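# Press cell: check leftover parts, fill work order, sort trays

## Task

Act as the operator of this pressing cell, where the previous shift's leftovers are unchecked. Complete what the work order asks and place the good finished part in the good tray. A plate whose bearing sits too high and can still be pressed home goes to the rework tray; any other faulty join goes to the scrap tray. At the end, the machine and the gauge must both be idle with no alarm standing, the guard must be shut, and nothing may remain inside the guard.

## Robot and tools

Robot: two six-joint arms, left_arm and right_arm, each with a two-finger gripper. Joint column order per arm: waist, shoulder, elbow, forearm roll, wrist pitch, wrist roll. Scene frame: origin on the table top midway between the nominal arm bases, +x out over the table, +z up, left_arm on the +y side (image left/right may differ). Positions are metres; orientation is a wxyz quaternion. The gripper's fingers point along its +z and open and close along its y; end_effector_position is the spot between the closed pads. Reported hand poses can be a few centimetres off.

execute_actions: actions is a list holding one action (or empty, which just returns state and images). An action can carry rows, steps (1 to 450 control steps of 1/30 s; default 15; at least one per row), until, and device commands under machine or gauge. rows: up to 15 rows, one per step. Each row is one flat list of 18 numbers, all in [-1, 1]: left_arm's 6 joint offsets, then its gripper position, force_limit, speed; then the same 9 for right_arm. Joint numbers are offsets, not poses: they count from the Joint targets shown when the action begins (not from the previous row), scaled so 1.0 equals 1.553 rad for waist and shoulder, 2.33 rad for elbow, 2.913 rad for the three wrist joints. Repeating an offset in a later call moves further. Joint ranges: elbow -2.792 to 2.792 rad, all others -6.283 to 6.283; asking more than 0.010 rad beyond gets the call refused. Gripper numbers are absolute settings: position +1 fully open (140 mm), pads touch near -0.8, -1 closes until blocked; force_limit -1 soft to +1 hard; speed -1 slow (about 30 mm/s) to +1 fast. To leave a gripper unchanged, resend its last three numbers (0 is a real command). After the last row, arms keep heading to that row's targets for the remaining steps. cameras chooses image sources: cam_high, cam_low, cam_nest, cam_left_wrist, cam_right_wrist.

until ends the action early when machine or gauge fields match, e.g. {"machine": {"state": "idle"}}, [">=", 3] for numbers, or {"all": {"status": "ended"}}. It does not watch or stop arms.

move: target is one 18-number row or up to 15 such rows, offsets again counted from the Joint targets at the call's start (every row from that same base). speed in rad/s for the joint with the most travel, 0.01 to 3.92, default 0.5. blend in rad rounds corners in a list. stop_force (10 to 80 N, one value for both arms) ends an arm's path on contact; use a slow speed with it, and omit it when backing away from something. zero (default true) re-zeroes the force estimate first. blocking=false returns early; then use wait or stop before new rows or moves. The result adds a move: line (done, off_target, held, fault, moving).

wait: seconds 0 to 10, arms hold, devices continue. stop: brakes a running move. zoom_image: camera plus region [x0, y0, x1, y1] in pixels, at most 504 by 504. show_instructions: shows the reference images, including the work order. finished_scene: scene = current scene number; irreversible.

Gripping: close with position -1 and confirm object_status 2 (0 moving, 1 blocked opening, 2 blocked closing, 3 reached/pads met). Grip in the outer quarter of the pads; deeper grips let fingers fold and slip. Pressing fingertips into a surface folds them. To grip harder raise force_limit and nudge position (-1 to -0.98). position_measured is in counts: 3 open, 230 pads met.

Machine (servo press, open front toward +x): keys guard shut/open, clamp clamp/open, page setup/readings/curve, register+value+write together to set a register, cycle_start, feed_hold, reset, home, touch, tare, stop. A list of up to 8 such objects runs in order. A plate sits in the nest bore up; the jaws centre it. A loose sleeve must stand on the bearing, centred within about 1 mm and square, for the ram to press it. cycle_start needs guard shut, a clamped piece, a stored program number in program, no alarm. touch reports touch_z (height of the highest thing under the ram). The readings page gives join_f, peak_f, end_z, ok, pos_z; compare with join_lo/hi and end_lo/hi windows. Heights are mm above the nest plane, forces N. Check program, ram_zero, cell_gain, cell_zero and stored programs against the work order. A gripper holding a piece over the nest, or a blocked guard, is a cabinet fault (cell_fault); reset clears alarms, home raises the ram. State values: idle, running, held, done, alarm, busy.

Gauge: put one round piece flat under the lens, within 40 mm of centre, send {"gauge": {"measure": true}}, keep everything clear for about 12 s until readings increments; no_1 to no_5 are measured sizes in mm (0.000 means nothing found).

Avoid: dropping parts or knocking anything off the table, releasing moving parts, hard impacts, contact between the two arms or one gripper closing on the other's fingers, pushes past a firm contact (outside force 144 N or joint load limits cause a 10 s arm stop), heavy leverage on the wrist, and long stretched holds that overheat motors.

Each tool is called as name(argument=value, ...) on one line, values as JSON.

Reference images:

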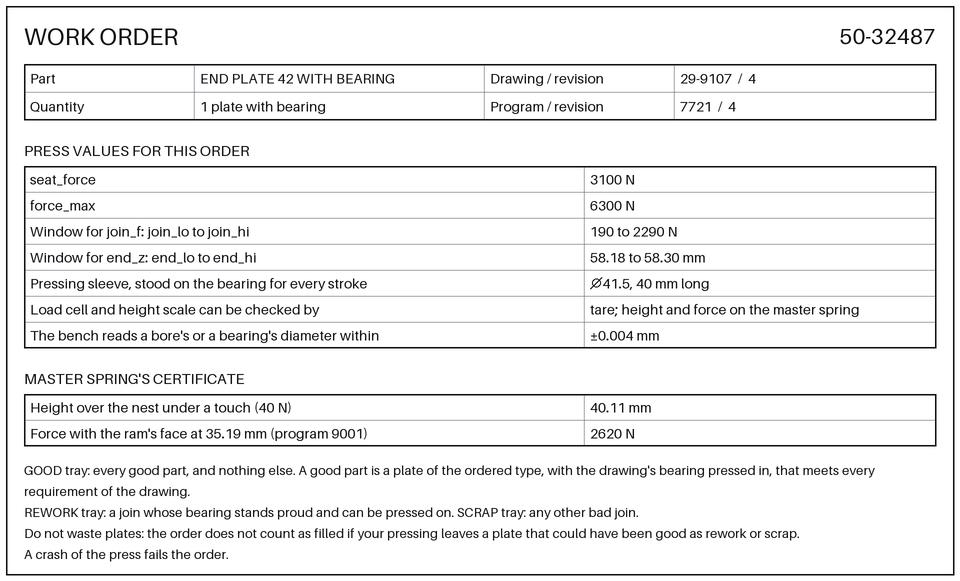

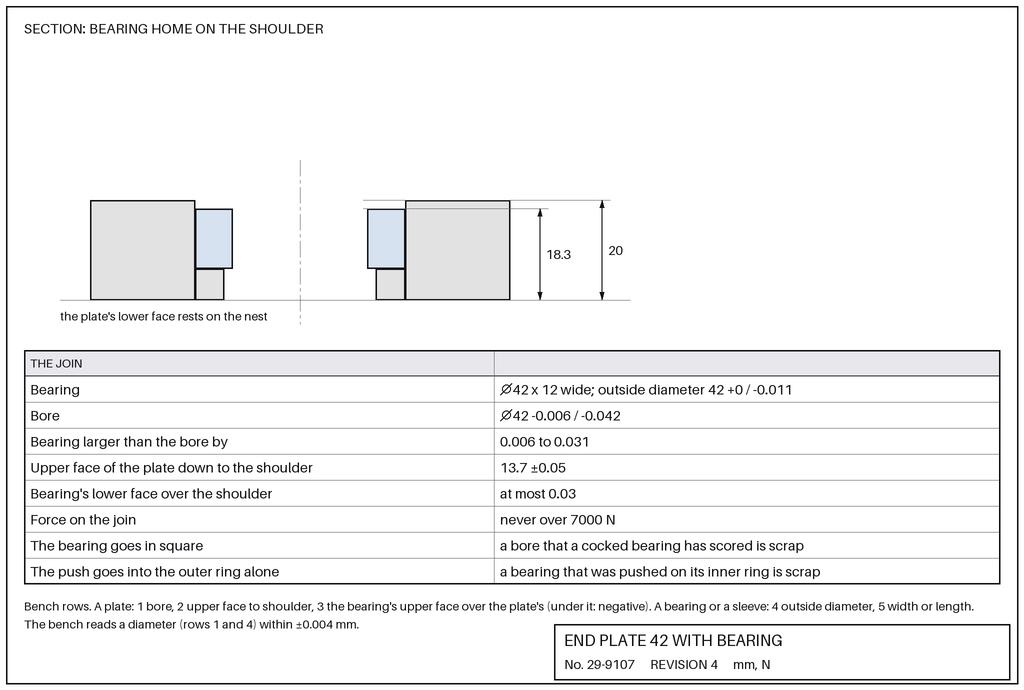

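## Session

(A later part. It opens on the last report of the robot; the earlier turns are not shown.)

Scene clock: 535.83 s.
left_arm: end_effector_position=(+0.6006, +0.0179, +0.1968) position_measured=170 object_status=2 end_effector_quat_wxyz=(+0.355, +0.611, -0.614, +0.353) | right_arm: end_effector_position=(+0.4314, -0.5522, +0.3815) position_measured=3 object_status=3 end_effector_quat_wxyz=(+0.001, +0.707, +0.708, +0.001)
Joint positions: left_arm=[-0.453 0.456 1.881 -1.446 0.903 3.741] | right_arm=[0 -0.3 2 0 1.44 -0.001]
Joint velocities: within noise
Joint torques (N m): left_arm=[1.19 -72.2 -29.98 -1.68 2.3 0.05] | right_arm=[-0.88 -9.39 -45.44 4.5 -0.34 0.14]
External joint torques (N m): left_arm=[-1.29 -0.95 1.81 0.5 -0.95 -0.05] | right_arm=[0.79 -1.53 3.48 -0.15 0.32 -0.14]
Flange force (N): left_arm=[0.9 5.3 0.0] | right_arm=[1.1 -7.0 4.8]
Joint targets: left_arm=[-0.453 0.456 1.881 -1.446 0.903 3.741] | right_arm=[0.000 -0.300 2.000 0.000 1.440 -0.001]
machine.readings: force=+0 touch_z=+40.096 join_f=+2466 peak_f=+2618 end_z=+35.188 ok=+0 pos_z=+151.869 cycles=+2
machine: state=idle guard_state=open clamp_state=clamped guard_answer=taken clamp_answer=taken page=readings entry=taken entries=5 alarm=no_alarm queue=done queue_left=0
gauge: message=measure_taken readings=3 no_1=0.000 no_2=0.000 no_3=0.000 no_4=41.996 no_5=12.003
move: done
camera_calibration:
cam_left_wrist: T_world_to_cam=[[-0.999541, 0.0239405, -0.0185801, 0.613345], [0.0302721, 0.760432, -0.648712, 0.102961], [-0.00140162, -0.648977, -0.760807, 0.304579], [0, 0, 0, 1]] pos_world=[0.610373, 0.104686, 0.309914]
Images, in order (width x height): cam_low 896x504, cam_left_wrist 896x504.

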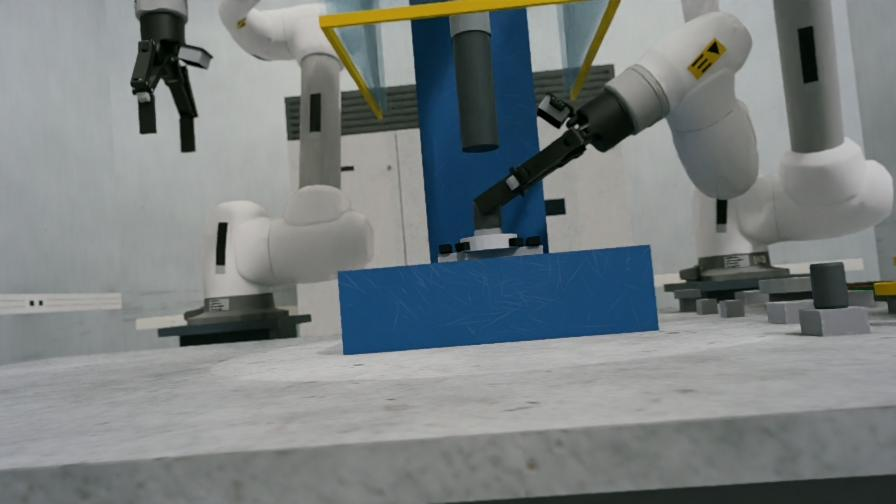

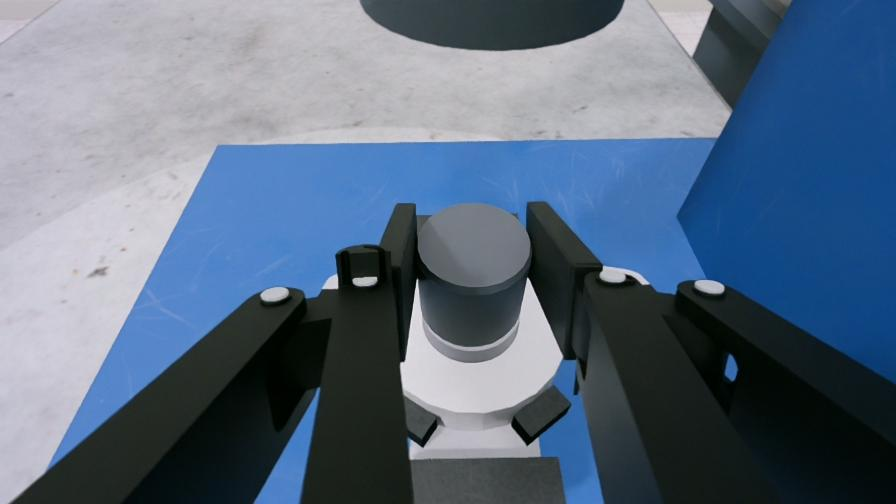

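move(target=[0,0.0024,0.00055,-0.00137,-0.00015,0.0022,-1,0,-1,0,0,0,0,0,0,1,1,1], speed=0.01, stop_force=10, cameras=["cam_left_wrist","cam_low"])

zoom_image(camera="cam_left_wrist", region=[400, 280, 550, 380])

zoom_image(camera="cam_low", region=[465, 190, 515, 250])

Scene clock: 537.97 s.
left_arm: end_effector_position=(+0.6007, +0.0178, +0.1944) position_measured=170 object_status=2 end_effector_quat_wxyz=(+0.355, +0.611, -0.614, +0.353) | right_arm: end_effector_position=(+0.4314, -0.5522, +0.3815) position_measured=3 object_status=3 end_effector_quat_wxyz=(+0.001, +0.707, +0.708, +0.001)
Joint positions: left_arm=[-0.453 0.459 1.882 -1.45 0.903 3.747] | right_arm=[0 -0.3 2 0 1.44 -0.001]
Joint velocities: within noise
Joint torques (N m): left_arm=[-0.05 -58.72 -24.57 0.14 -1.62 0.15] | right_arm=[-0.91 -9.33 -45.55 4.51 -0.28 0.17]
External joint torques (N m): left_arm=[-0.05 -14.51 -3.5 -1.33 2.98 -0.15] | right_arm=[0.81 -1.51 3.62 -0.17 0.26 -0.17]
Flange force (N): left_arm=[12.7 9.2 -14.1] | right_arm=[1.1 -7.1 5.1]
Joint targets: left_arm=[-0.453 0.459 1.882 -1.450 0.903 3.747] | right_arm=[0.000 -0.300 2.000 0.000 1.440 -0.001]
machine.readings: force=+0 touch_z=+40.096 join_f=+2466 peak_f=+2618 end_z=+35.188 ok=+0 pos_z=+151.869 cycles=+2
machine: state=idle guard_state=open clamp_state=clamped guard_answer=taken clamp_answer=taken page=readings entry=taken entries=5 alarm=no_alarm queue=done queue_left=0
gauge: message=measure_taken readings=3 no_1=0.000 no_2=0.000 no_3=0.000 no_4=41.996 no_5=12.003
move: contact (left_arm)
camera_calibration:
cam_left_wrist: T_world_to_cam=[[-0.999538, 0.0240105, -0.0186541, 0.613416], [0.0303729, 0.760197, -0.648983, 0.101524], [-0.00140163, -0.649249, -0.760574, 0.302646], [0, 0, 0, 1]] pos_world=[0.610473, 0.104587, 0.307515]
Images, in order (width x height): cam_low 896x504, cam_left_wrist 896x504.

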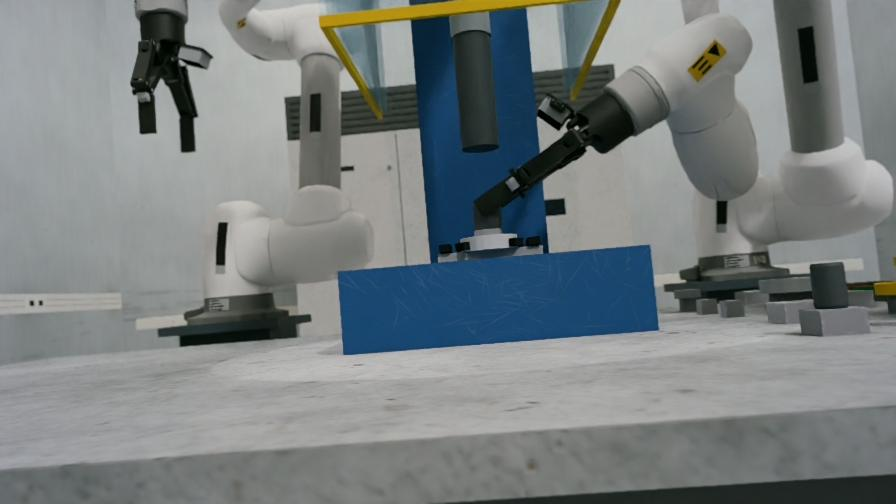

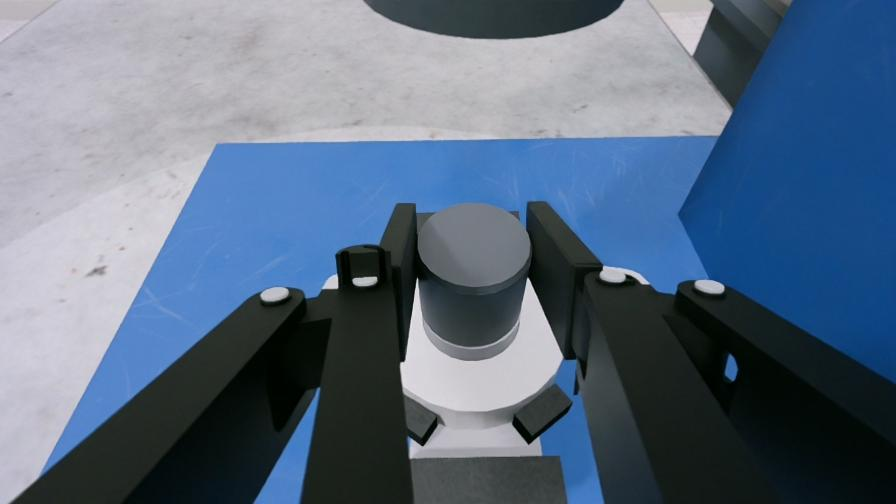

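Scaled by 3.360.

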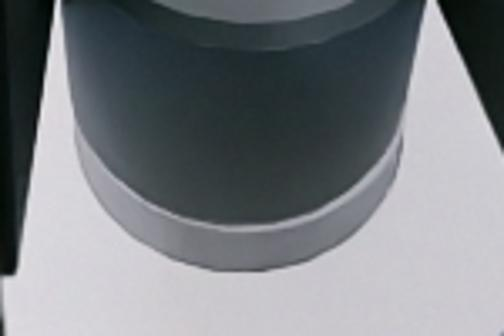

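Scaled by 8.400.

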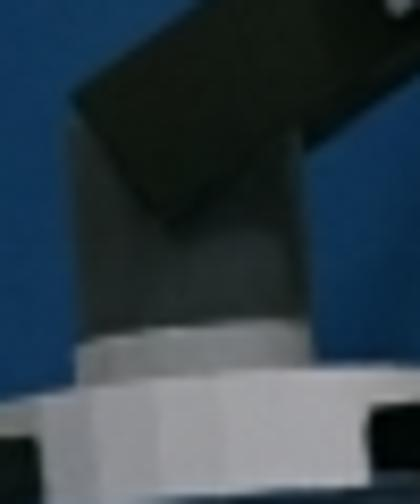

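move(target=[0,-0.00028,-0.00006,0.00016,0.00002,-0.00026,-1,0,-1,0,0,0,0,0,0,1,1,1], speed=0.01, cameras=[])

execute_actions(actions=[{"rows":[[0,0,0,0,0,0,-0.325,0,-1,0,0,0,0,0,0,1,1,1]],"steps":20}], cameras=[])

execute_actions(actions=[{"rows":[[0,0,0,0,0,0,-0.305,0,-1,0,0,0,0,0,0,1,1,1]],"steps":20}], cameras=["cam_left_wrist","cam_low"])

zoom_image(camera="cam_left_wrist", region=[400, 190, 550, 380])

zoom_image(camera="cam_low", region=[465, 190, 515, 250])

Scene clock: 539.53 s.
left_arm: end_effector_position=(+0.6007, +0.0179, +0.1946) position_measured=170 object_status=2 end_effector_quat_wxyz=(+0.355, +0.611, -0.614, +0.353) | right_arm: end_effector_position=(+0.4314, -0.5522, +0.3815) position_measured=3 object_status=3 end_effector_quat_wxyz=(+0.001, +0.707, +0.708, +0.001)
Joint positions: left_arm=[-0.453 0.458 1.882 -1.449 0.903 3.746] | right_arm=[0 -0.3 2 0 1.44 -0.001]
Joint velocities: within noise
Joint torques (N m): left_arm=[2.64 -67.07 -26.47 -0.43 0.39 0.18] | right_arm=[-0.9 -9.79 -45.46 4.48 -0.32 0.16]
External joint torques (N m): left_arm=[-2.77 -6.03 -1.6 -0.76 0.97 -0.19] | right_arm=[0.77 -0.93 3.49 -0.13 0.3 -0.16]
Flange force (N): left_arm=[7.4 5.6 -2.2] | right_arm=[1.1 -5.9 5.0]
Joint targets: left_arm=[-0.453 0.458 1.882 -1.449 0.903 3.746] | right_arm=[0.000 -0.300 2.000 0.000 1.440 -0.001]
machine.readings: force=+0 touch_z=+40.096 join_f=+2466 peak_f=+2618 end_z=+35.188 ok=+0 pos_z=+151.869 cycles=+2
machine: state=idle guard_state=open clamp_state=clamped guard_answer=taken clamp_answer=taken page=readings entry=taken entries=5 alarm=no_alarm queue=done queue_left=0
gauge: message=measure_taken readings=3 no_1=0.000 no_2=0.000 no_3=0.000 no_4=41.996 no_5=12.003
move: done
No camera images: "cameras" was empty.

Scene clock: 540.40 s.
left_arm: end_effector_position=(+0.6007, +0.0178, +0.1947) position_measured=170 object_status=3 end_effector_quat_wxyz=(+0.355, +0.611, -0.614, +0.353) | right_arm: end_effector_position=(+0.4314, -0.5522, +0.3815) position_measured=3 object_status=3 end_effector_quat_wxyz=(+0.001, +0.707, +0.708, +0.001)
Joint positions: left_arm=[-0.453 0.458 1.882 -1.449 0.903 3.746] | right_arm=[0 -0.3 2 0 1.44 -0.001]
Joint velocities: within noise
Joint torques (N m): left_arm=[2.63 -67.85 -27.15 -0.63 0.77 0.17] | right_arm=[-0.85 -9.4 -45.36 4.51 -0.37 0.03]
External joint torques (N m): left_arm=[-2.76 -5.16 -0.73 -0.55 0.58 -0.17] | right_arm=[0.76 -1.5 3.43 -0.16 0.35 -0.03]
Flange force (N): left_arm=[6.2 6.3 -1.6] | right_arm=[1.3 -6.9 4.7]
Joint targets: left_arm=[-0.453 0.458 1.882 -1.449 0.903 3.746] | right_arm=[0.000 -0.300 2.000 0.000 1.440 -0.001]
machine.readings: force=+0 touch_z=+40.096 join_f=+2466 peak_f=+2618 end_z=+35.188 ok=+0 pos_z=+151.869 cycles=+2
machine: state=idle guard_state=open clamp_state=clamped guard_answer=taken clamp_answer=taken page=readings entry=taken entries=5 alarm=no_alarm queue=done queue_left=0
gauge: message=measure_taken readings=3 no_1=0.000 no_2=0.000 no_3=0.000 no_4=41.996 no_5=12.003
No camera images: "cameras" was empty.

Scene clock: 541.27 s.
left_arm: end_effector_position=(+0.6007, +0.0178, +0.1947) position_measured=167 object_status=3 end_effector_quat_wxyz=(+0.355, +0.611, -0.614, +0.353) | right_arm: end_effector_position=(+0.4314, -0.5522, +0.3815) position_measured=3 object_status=3 end_effector_quat_wxyz=(+0.001, +0.707, +0.708, +0.001)
Joint positions: left_arm=[-0.453 0.458 1.882 -1.449 0.903 3.746] | right_arm=[0 -0.3 2 0 1.44 -0.001]
Joint velocities: within noise
Joint torques (N m): left_arm=[1.38 -69 -27.44 -0.89 1.61 0.04] | right_arm=[-0.83 -9.55 -45.51 4.46 -0.32 0.11]
External joint torques (N m): left_arm=[-1.49 -4.04 -0.51 -0.28 -0.25 -0.04] | right_arm=[0.74 -1.35 3.62 -0.13 0.3 -0.11]
Flange force (N): left_arm=[4.5 4.9 -1.6] | right_arm=[1.1 -6.8 5.1]
Joint targets: left_arm=[-0.453 0.458 1.882 -1.449 0.903 3.746] | right_arm=[0.000 -0.300 2.000 0.000 1.440 -0.001]
machine.readings: force=+0 touch_z=+40.096 join_f=+2466 peak_f=+2618 end_z=+35.188 ok=+0 pos_z=+151.869 cycles=+2
machine: state=idle guard_state=open clamp_state=clamped guard_answer=taken clamp_answer=taken page=readings entry=taken entries=5 alarm=no_alarm queue=done queue_left=0
gauge: message=measure_taken readings=3 no_1=0.000 no_2=0.000 no_3=0.000 no_4=41.996 no_5=12.003
camera_calibration:
cam_left_wrist: T_world_to_cam=[[-0.999538, 0.0240099, -0.0186536, 0.613322], [0.0303721, 0.760197, -0.648983, 0.101722], [-0.00140163, -0.649249, -0.760574, 0.302875], [0, 0, 0, 1]] pos_world=[0.610373, 0.104587, 0.307815]
Images, in order (width x height): cam_low 896x504, cam_left_wrist 896x504.

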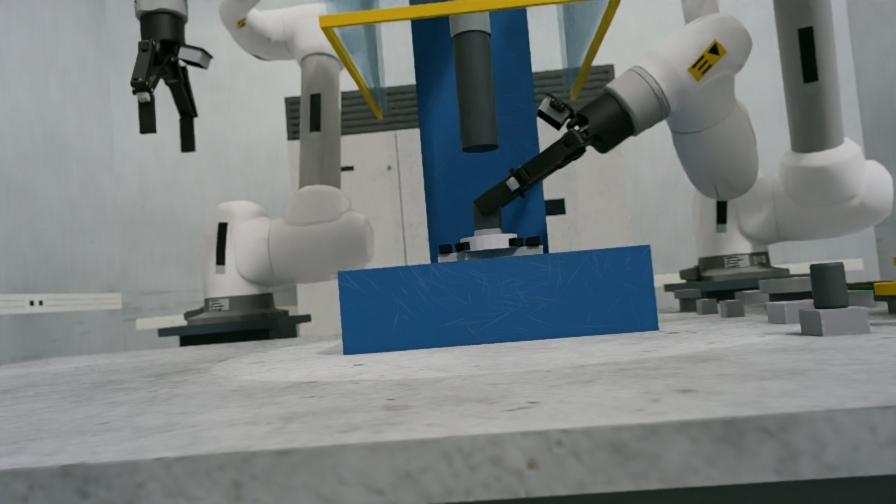

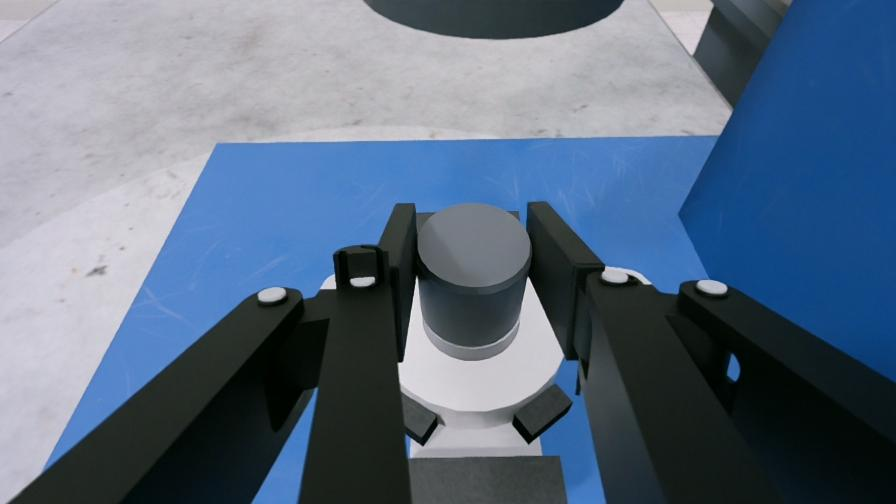

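Scaled by 2.653.

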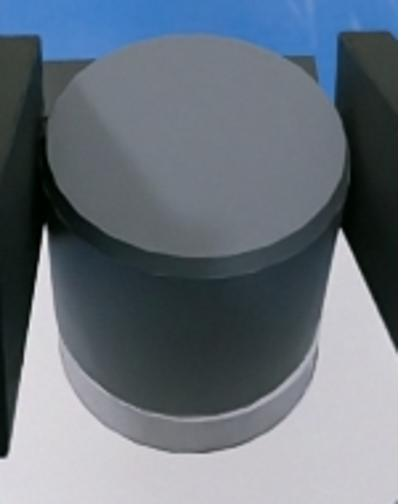

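Scaled by 8.400.

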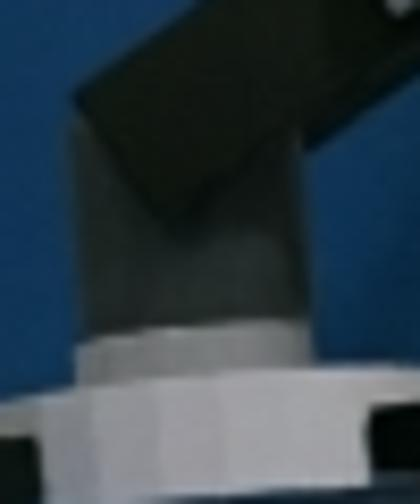

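execute_actions(actions=[{"rows":[[0,0,0,0,0,0,0.2,0,-1,0,0,0,0,0,0,1,1,1]],"steps":50}], cameras=[])

move(target=[[0.09414,-0.0376,0.03515,0.02575,0.03354,0.01641,0.2,0,-1,0,0,0,0,0,0,1,1,1],[0.2718,-0.09994,0.03545,0.09567,0.10961,0.00443,0.2,0,-1,0,0,0,0,0,0,1,1,1]], speed=[0.12,0.4], blend=[0.03,0], cameras=["cam_left_wrist","cam_low","cam_nest"])

zoom_image(camera="cam_low", region=[440, 140, 540, 260])

zoom_image(camera="cam_nest", region=[300, 160, 480, 390])

Scene clock: 544.43 s.
left_arm: end_effector_position=(+0.6007, +0.0178, +0.1947) position_measured=104 object_status=3 end_effector_quat_wxyz=(+0.355, +0.611, -0.614, +0.353) | right_arm: end_effector_position=(+0.4314, -0.5522, +0.3815) position_measured=3 object_status=3 end_effector_quat_wxyz=(+0.001, +0.707, +0.708, +0.001)
Joint positions: left_arm=[-0.453 0.458 1.882 -1.449 0.903 3.746] | right_arm=[0 -0.3 2 0 1.44 -0.001]
Joint velocities: within noise
Joint torques (N m): left_arm=[1.24 -69.11 -27.52 -0.91 1.62 0.05] | right_arm=[-1.39 -9.38 -45.35 4.46 -0.35 0.15]
External joint torques (N m): left_arm=[-1.34 -4.36 -0.69 -0.27 -0.27 -0.05] | right_arm=[1.27 -1.42 3.39 -0.12 0.32 -0.15]
Flange force (N): left_arm=[4.8 4.8 -2.0] | right_arm=[2.4 -6.7 4.7]
Joint targets: left_arm=[-0.453 0.458 1.882 -1.449 0.903 3.746] | right_arm=[0.000 -0.300 2.000 0.000 1.440 -0.001]
machine.readings: force=+0 touch_z=+40.096 join_f=+2466 peak_f=+2618 end_z=+35.188 ok=+0 pos_z=+151.869 cycles=+2
machine: state=idle guard_state=open clamp_state=clamped guard_answer=taken clamp_answer=taken page=readings entry=taken entries=5 alarm=no_alarm queue=done queue_left=0
gauge: message=measure_taken readings=3 no_1=0.000 no_2=0.000 no_3=0.000 no_4=41.996 no_5=12.003
No camera images: "cameras" was empty.

Scene clock: 546.67 s.
left_arm: end_effector_position=(+0.5939, +0.2984, +0.2604) position_measured=104 object_status=3 end_effector_quat_wxyz=(+0.354, +0.611, -0.614, +0.353) | right_arm: end_effector_position=(+0.4314, -0.5522, +0.3815) position_measured=3 object_status=3 end_effector_quat_wxyz=(+0.001, +0.707, +0.708, +0.001)
Joint positions: left_arm=[-0.031 0.303 1.964 -1.171 1.222 3.759] | right_arm=[0 -0.3 2 0 1.44 -0.001]
Joint velocities: within noise
Joint torques (N m): left_arm=[1.12 -55.97 -29 -0.29 1.61 0.06] | right_arm=[-0.82 -9.46 -45.53 4.46 -0.34 0.17]
External joint torques (N m): left_arm=[-1.29 -3.89 -0.54 -0.27 -0.24 -0.06] | right_arm=[0.71 -1.39 3.6 -0.11 0.32 -0.17]
Flange force (N): left_arm=[5.3 4.3 0.1] | right_arm=[0.8 -6.9 5.0]
Joint targets: left_arm=[-0.031 0.303 1.964 -1.171 1.222 3.759] | right_arm=[0.000 -0.300 2.000 0.000 1.440 -0.001]
machine.readings: force=+0 touch_z=+40.096 join_f=+2466 peak_f=+2618 end_z=+35.188 ok=+0 pos_z=+151.869 cycles=+2
machine: state=idle guard_state=open clamp_state=clamped guard_answer=taken clamp_answer=taken page=readings entry=taken entries=5 alarm=no_alarm queue=done queue_left=0
gauge: message=measure_taken readings=3 no_1=0.000 no_2=0.000 no_3=0.000 no_4=41.996 no_5=12.003
move: done
camera_calibration:
cam_left_wrist: T_world_to_cam=[[-0.999556, 0.0230525, -0.0188529, 0.601474], [0.0297739, 0.760825, -0.648273, -0.0687503], [-0.000600563, -0.648547, -0.761174, 0.534493], [0, 0, 0, 1]] pos_world=[0.603575, 0.385086, 0.373613]
Images, in order (width x height): cam_low 896x504, cam_nest 896x504, cam_left_wrist 896x504.

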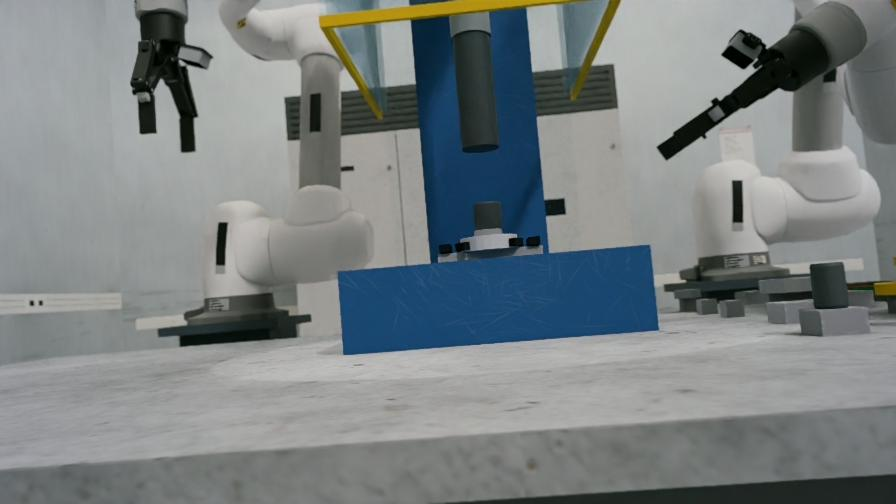

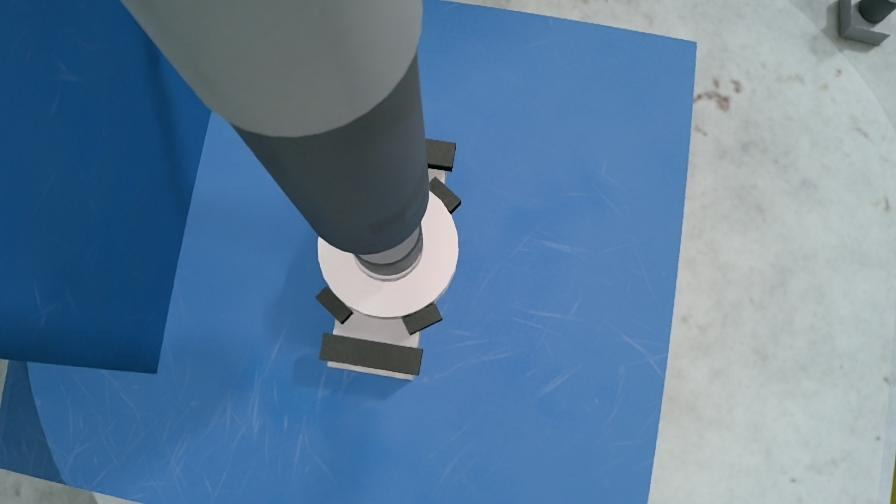

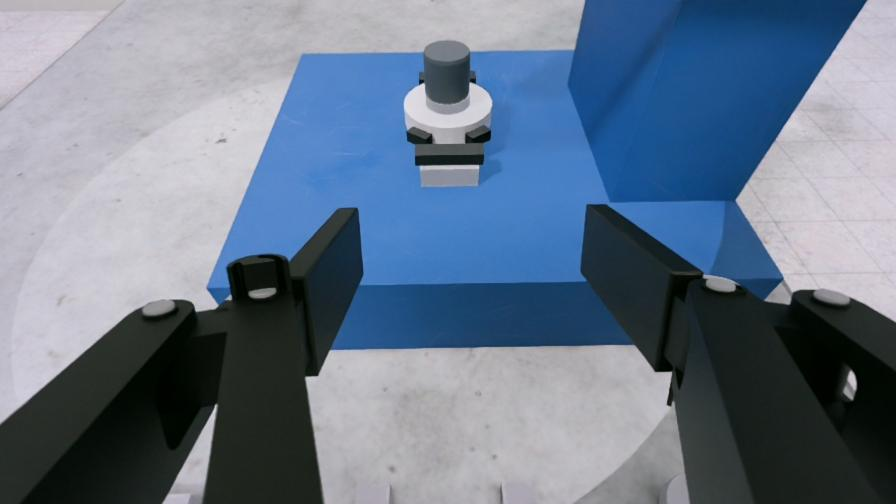

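Scaled by 4.200.

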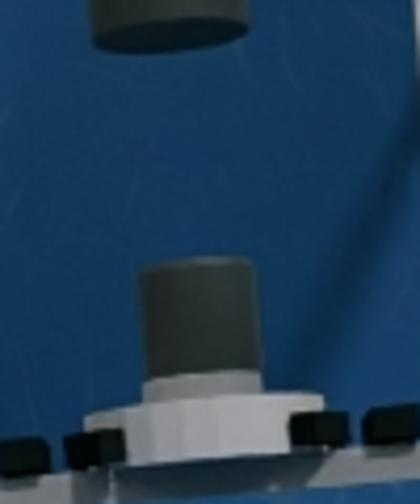

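Scaled by 2.191.

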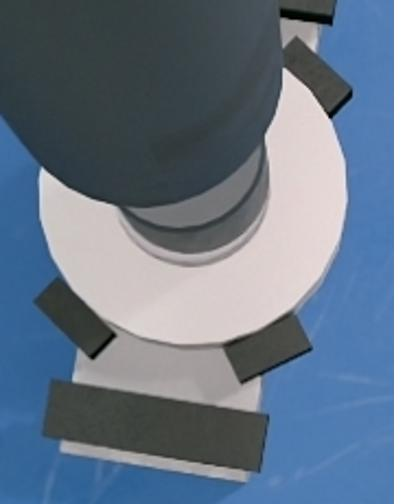

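zoom_image(camera="cam_low", region=[465, 195, 515, 245])

zoom_image(camera="cam_left_wrist", region=[395, 30, 505, 150])

zoom_image(camera="cam_nest", region=[345, 225, 435, 295])

Scaled by 10.080.

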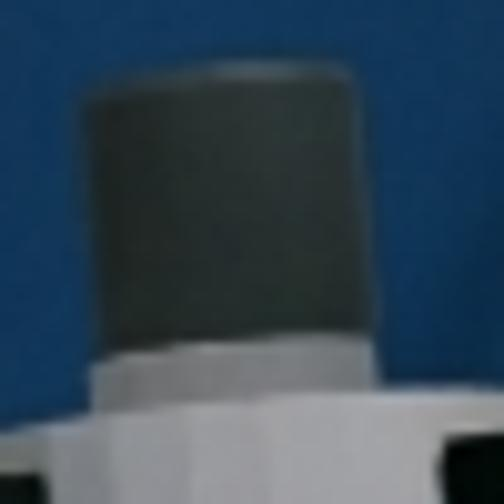

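Scaled by 4.200.

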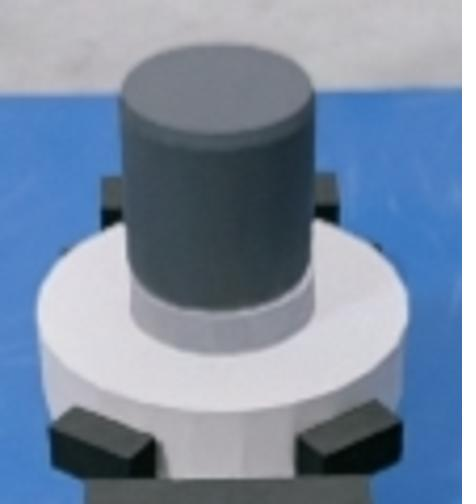

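Scaled by 5.600.

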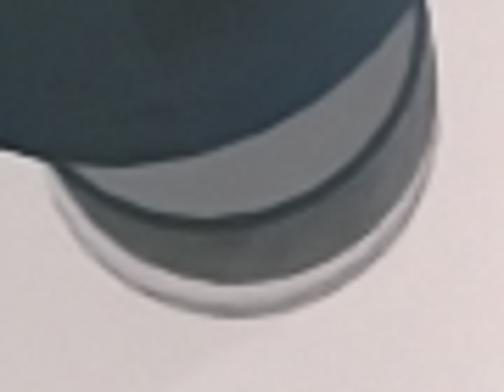

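move(target=[[-0.17766,0.06234,-0.0003,-0.06992,-0.07607,0.01198,0.2,0,-1,0,0,0,0,0,0,1,1,1],[-0.2718,0.09994,-0.03545,-0.09567,-0.10961,-0.00443,0.2,0,-1,0,0,0,0,0,0,1,1,1]], speed=[0.4,0.12], blend=[0.03,0], cameras=["cam_left_wrist"])

execute_actions(actions=[{"rows":[[0,0,0,0,0,0,-1,0,-1,0,0,0,0,0,0,1,1,1]],"steps":70}], cameras=["cam_left_wrist"])

zoom_image(camera="cam_left_wrist", region=[400, 280, 550, 380])

Scene clock: 551.33 s.
left_arm: end_effector_position=(+0.6007, +0.0178, +0.1947) position_measured=104 object_status=3 end_effector_quat_wxyz=(+0.355, +0.611, -0.614, +0.353) | right_arm: end_effector_position=(+0.4314, -0.5522, +0.3815) position_measured=3 object_status=3 end_effector_quat_wxyz=(+0.001, +0.707, +0.708, +0.001)
Joint positions: left_arm=[-0.453 0.458 1.882 -1.449 0.903 3.746] | right_arm=[0 -0.3 2 0 1.44 -0.001]
Joint velocities: within noise
Joint torques (N m): left_arm=[1.53 -69.43 -27.54 -0.87 1.59 0.06] | right_arm=[-0.95 -9.63 -45.48 4.48 -0.33 0.12]
External joint torques (N m): left_arm=[-1.66 -3.46 -0.35 -0.3 -0.25 -0.06] | right_arm=[0.84 -1.16 3.49 -0.13 0.31 -0.12]
Flange force (N): left_arm=[4.1 4.7 -0.9] | right_arm=[1.4 -6.3 4.9]
Joint targets: left_arm=[-0.453 0.458 1.882 -1.449 0.903 3.746] | right_arm=[0.000 -0.300 2.000 0.000 1.440 -0.001]
machine.readings: force=+0 touch_z=+40.096 join_f=+2466 peak_f=+2618 end_z=+35.188 ok=+0 pos_z=+151.869 cycles=+2
machine: state=idle guard_state=open clamp_state=clamped guard_answer=taken clamp_answer=taken page=readings entry=taken entries=5 alarm=no_alarm queue=done queue_left=0
gauge: message=measure_taken readings=3 no_1=0.000 no_2=0.000 no_3=0.000 no_4=41.996 no_5=12.003
move: done
camera_calibration:
cam_left_wrist: T_world_to_cam=[[-0.999538, 0.0240099, -0.0186536, 0.613322], [0.0303721, 0.760197, -0.648983, 0.101722], [-0.00140163, -0.649249, -0.760574, 0.302875], [0, 0, 0, 1]] pos_world=[0.610373, 0.104587, 0.307815]
Images, in order (width x height): cam_left_wrist 896x504.

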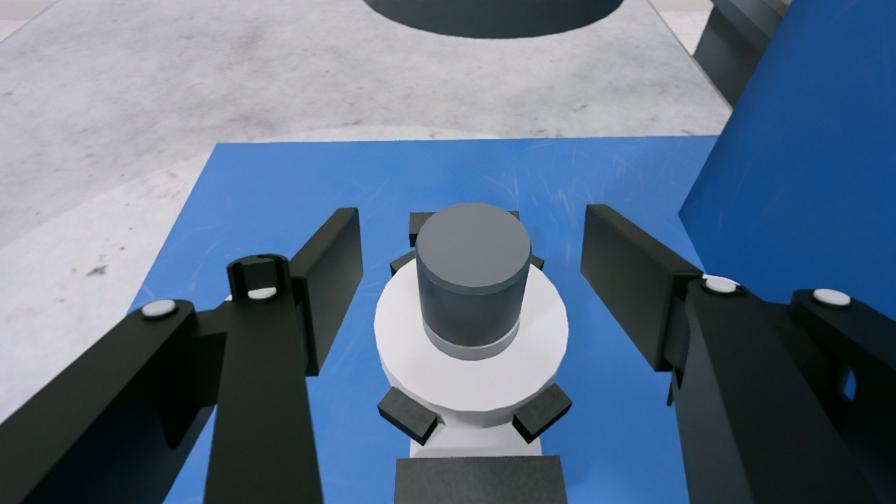

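Scene clock: 553.87 s.
left_arm: end_effector_position=(+0.6007, +0.0178, +0.1947) position_measured=170 object_status=2 end_effector_quat_wxyz=(+0.355, +0.611, -0.614, +0.353) | right_arm: end_effector_position=(+0.4314, -0.5522, +0.3815) position_measured=3 object_status=3 end_effector_quat_wxyz=(+0.001, +0.707, +0.708, +0.001)
Joint positions: left_arm=[-0.453 0.458 1.882 -1.449 0.903 3.746] | right_arm=[0 -0.3 2 0 1.44 -0.001]
Joint velocities: within noise
Joint torques (N m): left_arm=[0.7 -66.56 -26.53 -0.59 1.09 0.09] | right_arm=[-0.88 -9.98 -45.5 4.54 -0.31 0.13]
External joint torques (N m): left_arm=[-0.84 -6.32 -1.44 -0.59 0.27 -0.09] | right_arm=[0.79 -0.97 3.49 -0.18 0.29 -0.13]
Flange force (N): left_arm=[6.3 5.3 -4.3] | right_arm=[1.2 -6.0 5.0]
Joint targets: left_arm=[-0.453 0.458 1.882 -1.449 0.903 3.746] | right_arm=[0.000 -0.300 2.000 0.000 1.440 -0.001]
machine.readings: force=+0 touch_z=+40.096 join_f=+2466 peak_f=+2618 end_z=+35.188 ok=+0 pos_z=+151.869 cycles=+2
machine: state=idle guard_state=open clamp_state=clamped guard_answer=taken clamp_answer=taken page=readings entry=taken entries=5 alarm=no_alarm queue=done queue_left=0
gauge: message=measure_taken readings=3 no_1=0.000 no_2=0.000 no_3=0.000 no_4=41.996 no_5=12.003
camera_calibration:
cam_left_wrist: T_world_to_cam=[[-0.999538, 0.0240093, -0.018653, 0.613421], [0.0303713, 0.760197, -0.648983, 0.101719], [-0.00140163, -0.649249, -0.760574, 0.302875], [0, 0, 0, 1]] pos_world=[0.610473, 0.104587, 0.307815]
Images, in order (width x height): cam_left_wrist 896x504.

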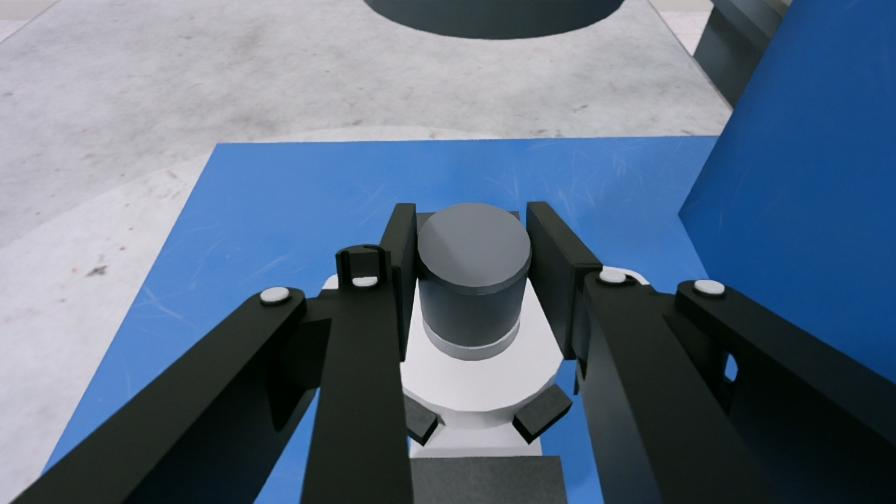

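Scaled by 3.360.

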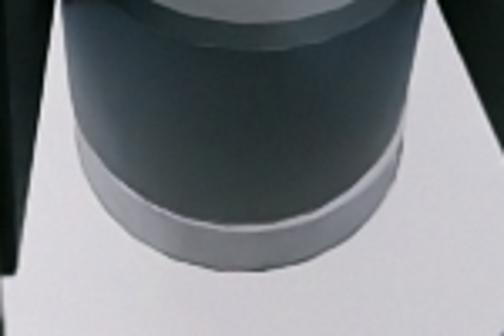

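move(target=[[0,-0.00064,-0.00015,0.00037,0.00004,-0.00059,-1,0,-1,0,0,0,0,0,0,1,1,1],[-0.00093,-0.00081,0.00006,-0.00003,-0.00031,-0.00053,-1,0,-1,0,0,0,0,0,0,1,1,1]], speed=0.01, cameras=[])

move(target=[0,0.00088,0.0002,-0.0005,-0.00006,0.00081,-1,0,-1,0,0,0,0,0,0,1,1,1], speed=0.01, stop_force=10, cameras=["cam_left_wrist","cam_low"])

zoom_image(camera="cam_left_wrist", region=[400, 280, 550, 380])

zoom_image(camera="cam_low", region=[465, 195, 515, 245])

Scene clock: 556.03 s.
left_arm: end_effector_position=(+0.6001, +0.0171, +0.1955) position_measured=170 object_status=2 end_effector_quat_wxyz=(+0.355, +0.611, -0.614, +0.353) | right_arm: end_effector_position=(+0.4314, -0.5522, +0.3815) position_measured=3 object_status=3 end_effector_quat_wxyz=(+0.001, +0.707, +0.708, +0.001)
Joint positions: left_arm=[-0.454 0.457 1.882 -1.449 0.902 3.744] | right_arm=[0 -0.3 2 0 1.44 -0.001]
Joint velocities: within noise
Joint torques (N m): left_arm=[1.41 -72.43 -28.92 -1.74 2.33 0.07] | right_arm=[-1.12 -9.6 -45.53 4.49 -0.32 0.12]
External joint torques (N m): left_arm=[-1.54 -0.45 0.84 0.56 -0.98 -0.07] | right_arm=[1 -1.16 3.54 -0.13 0.3 -0.12]
Flange force (N): left_arm=[1.6 3.0 1.1] | right_arm=[1.8 -6.4 5.0]
Joint targets: left_arm=[-0.454 0.457 1.882 -1.449 0.902 3.745] | right_arm=[0.000 -0.300 2.000 0.000 1.440 -0.001]
machine.readings: force=+0 touch_z=+40.096 join_f=+2466 peak_f=+2618 end_z=+35.188 ok=+0 pos_z=+151.869 cycles=+2
machine: state=idle guard_state=open clamp_state=clamped guard_answer=taken clamp_answer=taken page=readings entry=taken entries=5 alarm=no_alarm queue=done queue_left=0
gauge: message=measure_taken readings=3 no_1=0.000 no_2=0.000 no_3=0.000 no_4=41.996 no_5=12.003
move: done
No camera images: "cameras" was empty.

Scene clock: 557.03 s.
left_arm: end_effector_position=(+0.6001, +0.0170, +0.1946) position_measured=170 object_status=2 end_effector_quat_wxyz=(+0.355, +0.611, -0.614, +0.353) | right_arm: end_effector_position=(+0.4314, -0.5522, +0.3815) position_measured=3 object_status=3 end_effector_quat_wxyz=(+0.001, +0.707, +0.708, +0.001)
Joint positions: left_arm=[-0.454 0.458 1.882 -1.451 0.902 3.747] | right_arm=[0 -0.3 2 0 1.44 -0.001]
Joint velocities: within noise
Joint torques (N m): left_arm=[-1.3 -62.84 -25.94 -0.48 0.22 0.05] | right_arm=[-0.87 -9.56 -45.49 4.52 -0.29 0.17]
External joint torques (N m): left_arm=[1.14 -9.77 -1.99 -0.7 1.13 -0.05] | right_arm=[0.8 -1.44 3.55 -0.16 0.27 -0.17]
Flange force (N): left_arm=[7.8 6.5 -10.4] | right_arm=[1.1 -6.9 5.0]
Joint targets: left_arm=[-0.454 0.458 1.882 -1.451 0.902 3.747] | right_arm=[0.000 -0.300 2.000 0.000 1.440 -0.001]
machine.readings: force=+0 touch_z=+40.096 join_f=+2466 peak_f=+2618 end_z=+35.188 ok=+0 pos_z=+151.869 cycles=+2
machine: state=idle guard_state=open clamp_state=clamped guard_answer=taken clamp_answer=taken page=readings entry=taken entries=5 alarm=no_alarm queue=done queue_left=0
gauge: message=measure_taken readings=3 no_1=0.000 no_2=0.000 no_3=0.000 no_4=41.996 no_5=12.003
move: contact (left_arm)
camera_calibration:
cam_left_wrist: T_world_to_cam=[[-0.999535, 0.0240176, -0.0188003, 0.612881], [0.0304729, 0.760055, -0.649144, 0.102283], [-0.00130161, -0.649415, -0.760433, 0.302192], [0, 0, 0, 1]] pos_world=[0.609873, 0.103787, 0.307715]
Images, in order (width x height): cam_low 896x504, cam_left_wrist 896x504.

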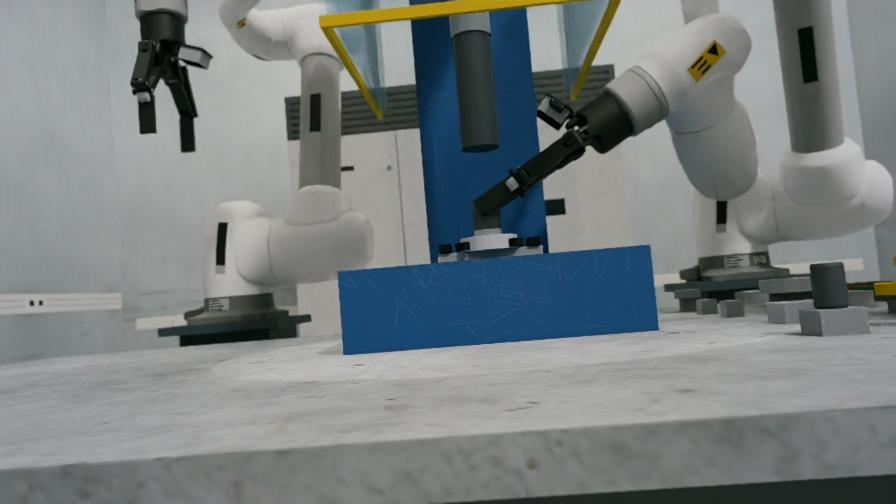

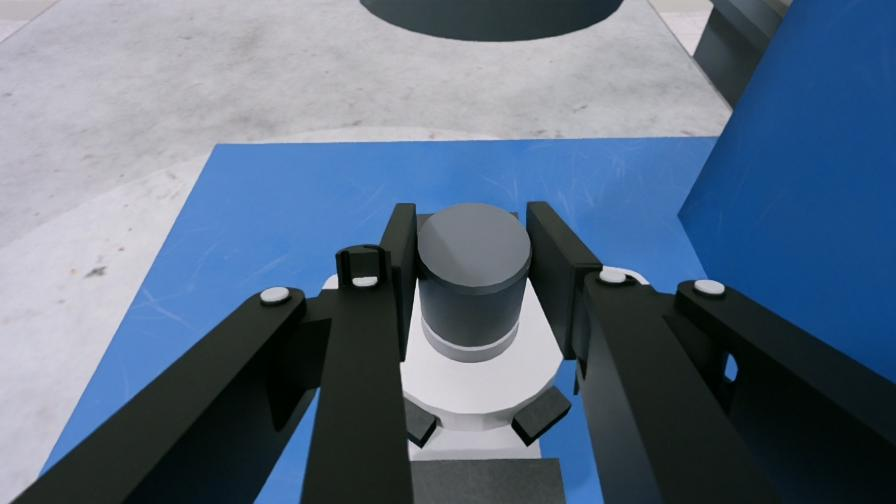

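Scaled by 3.360.

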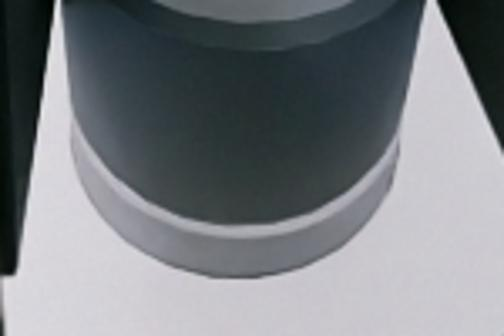

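Scaled by 10.080.

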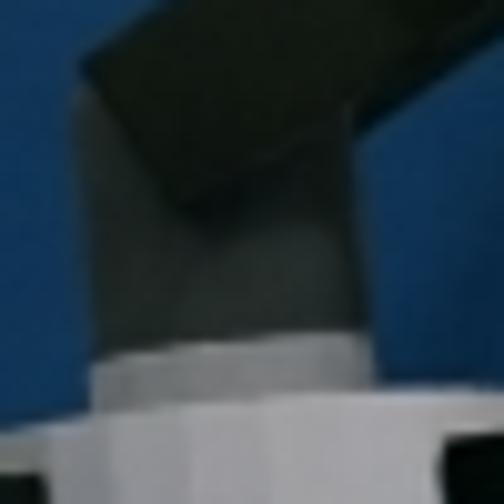

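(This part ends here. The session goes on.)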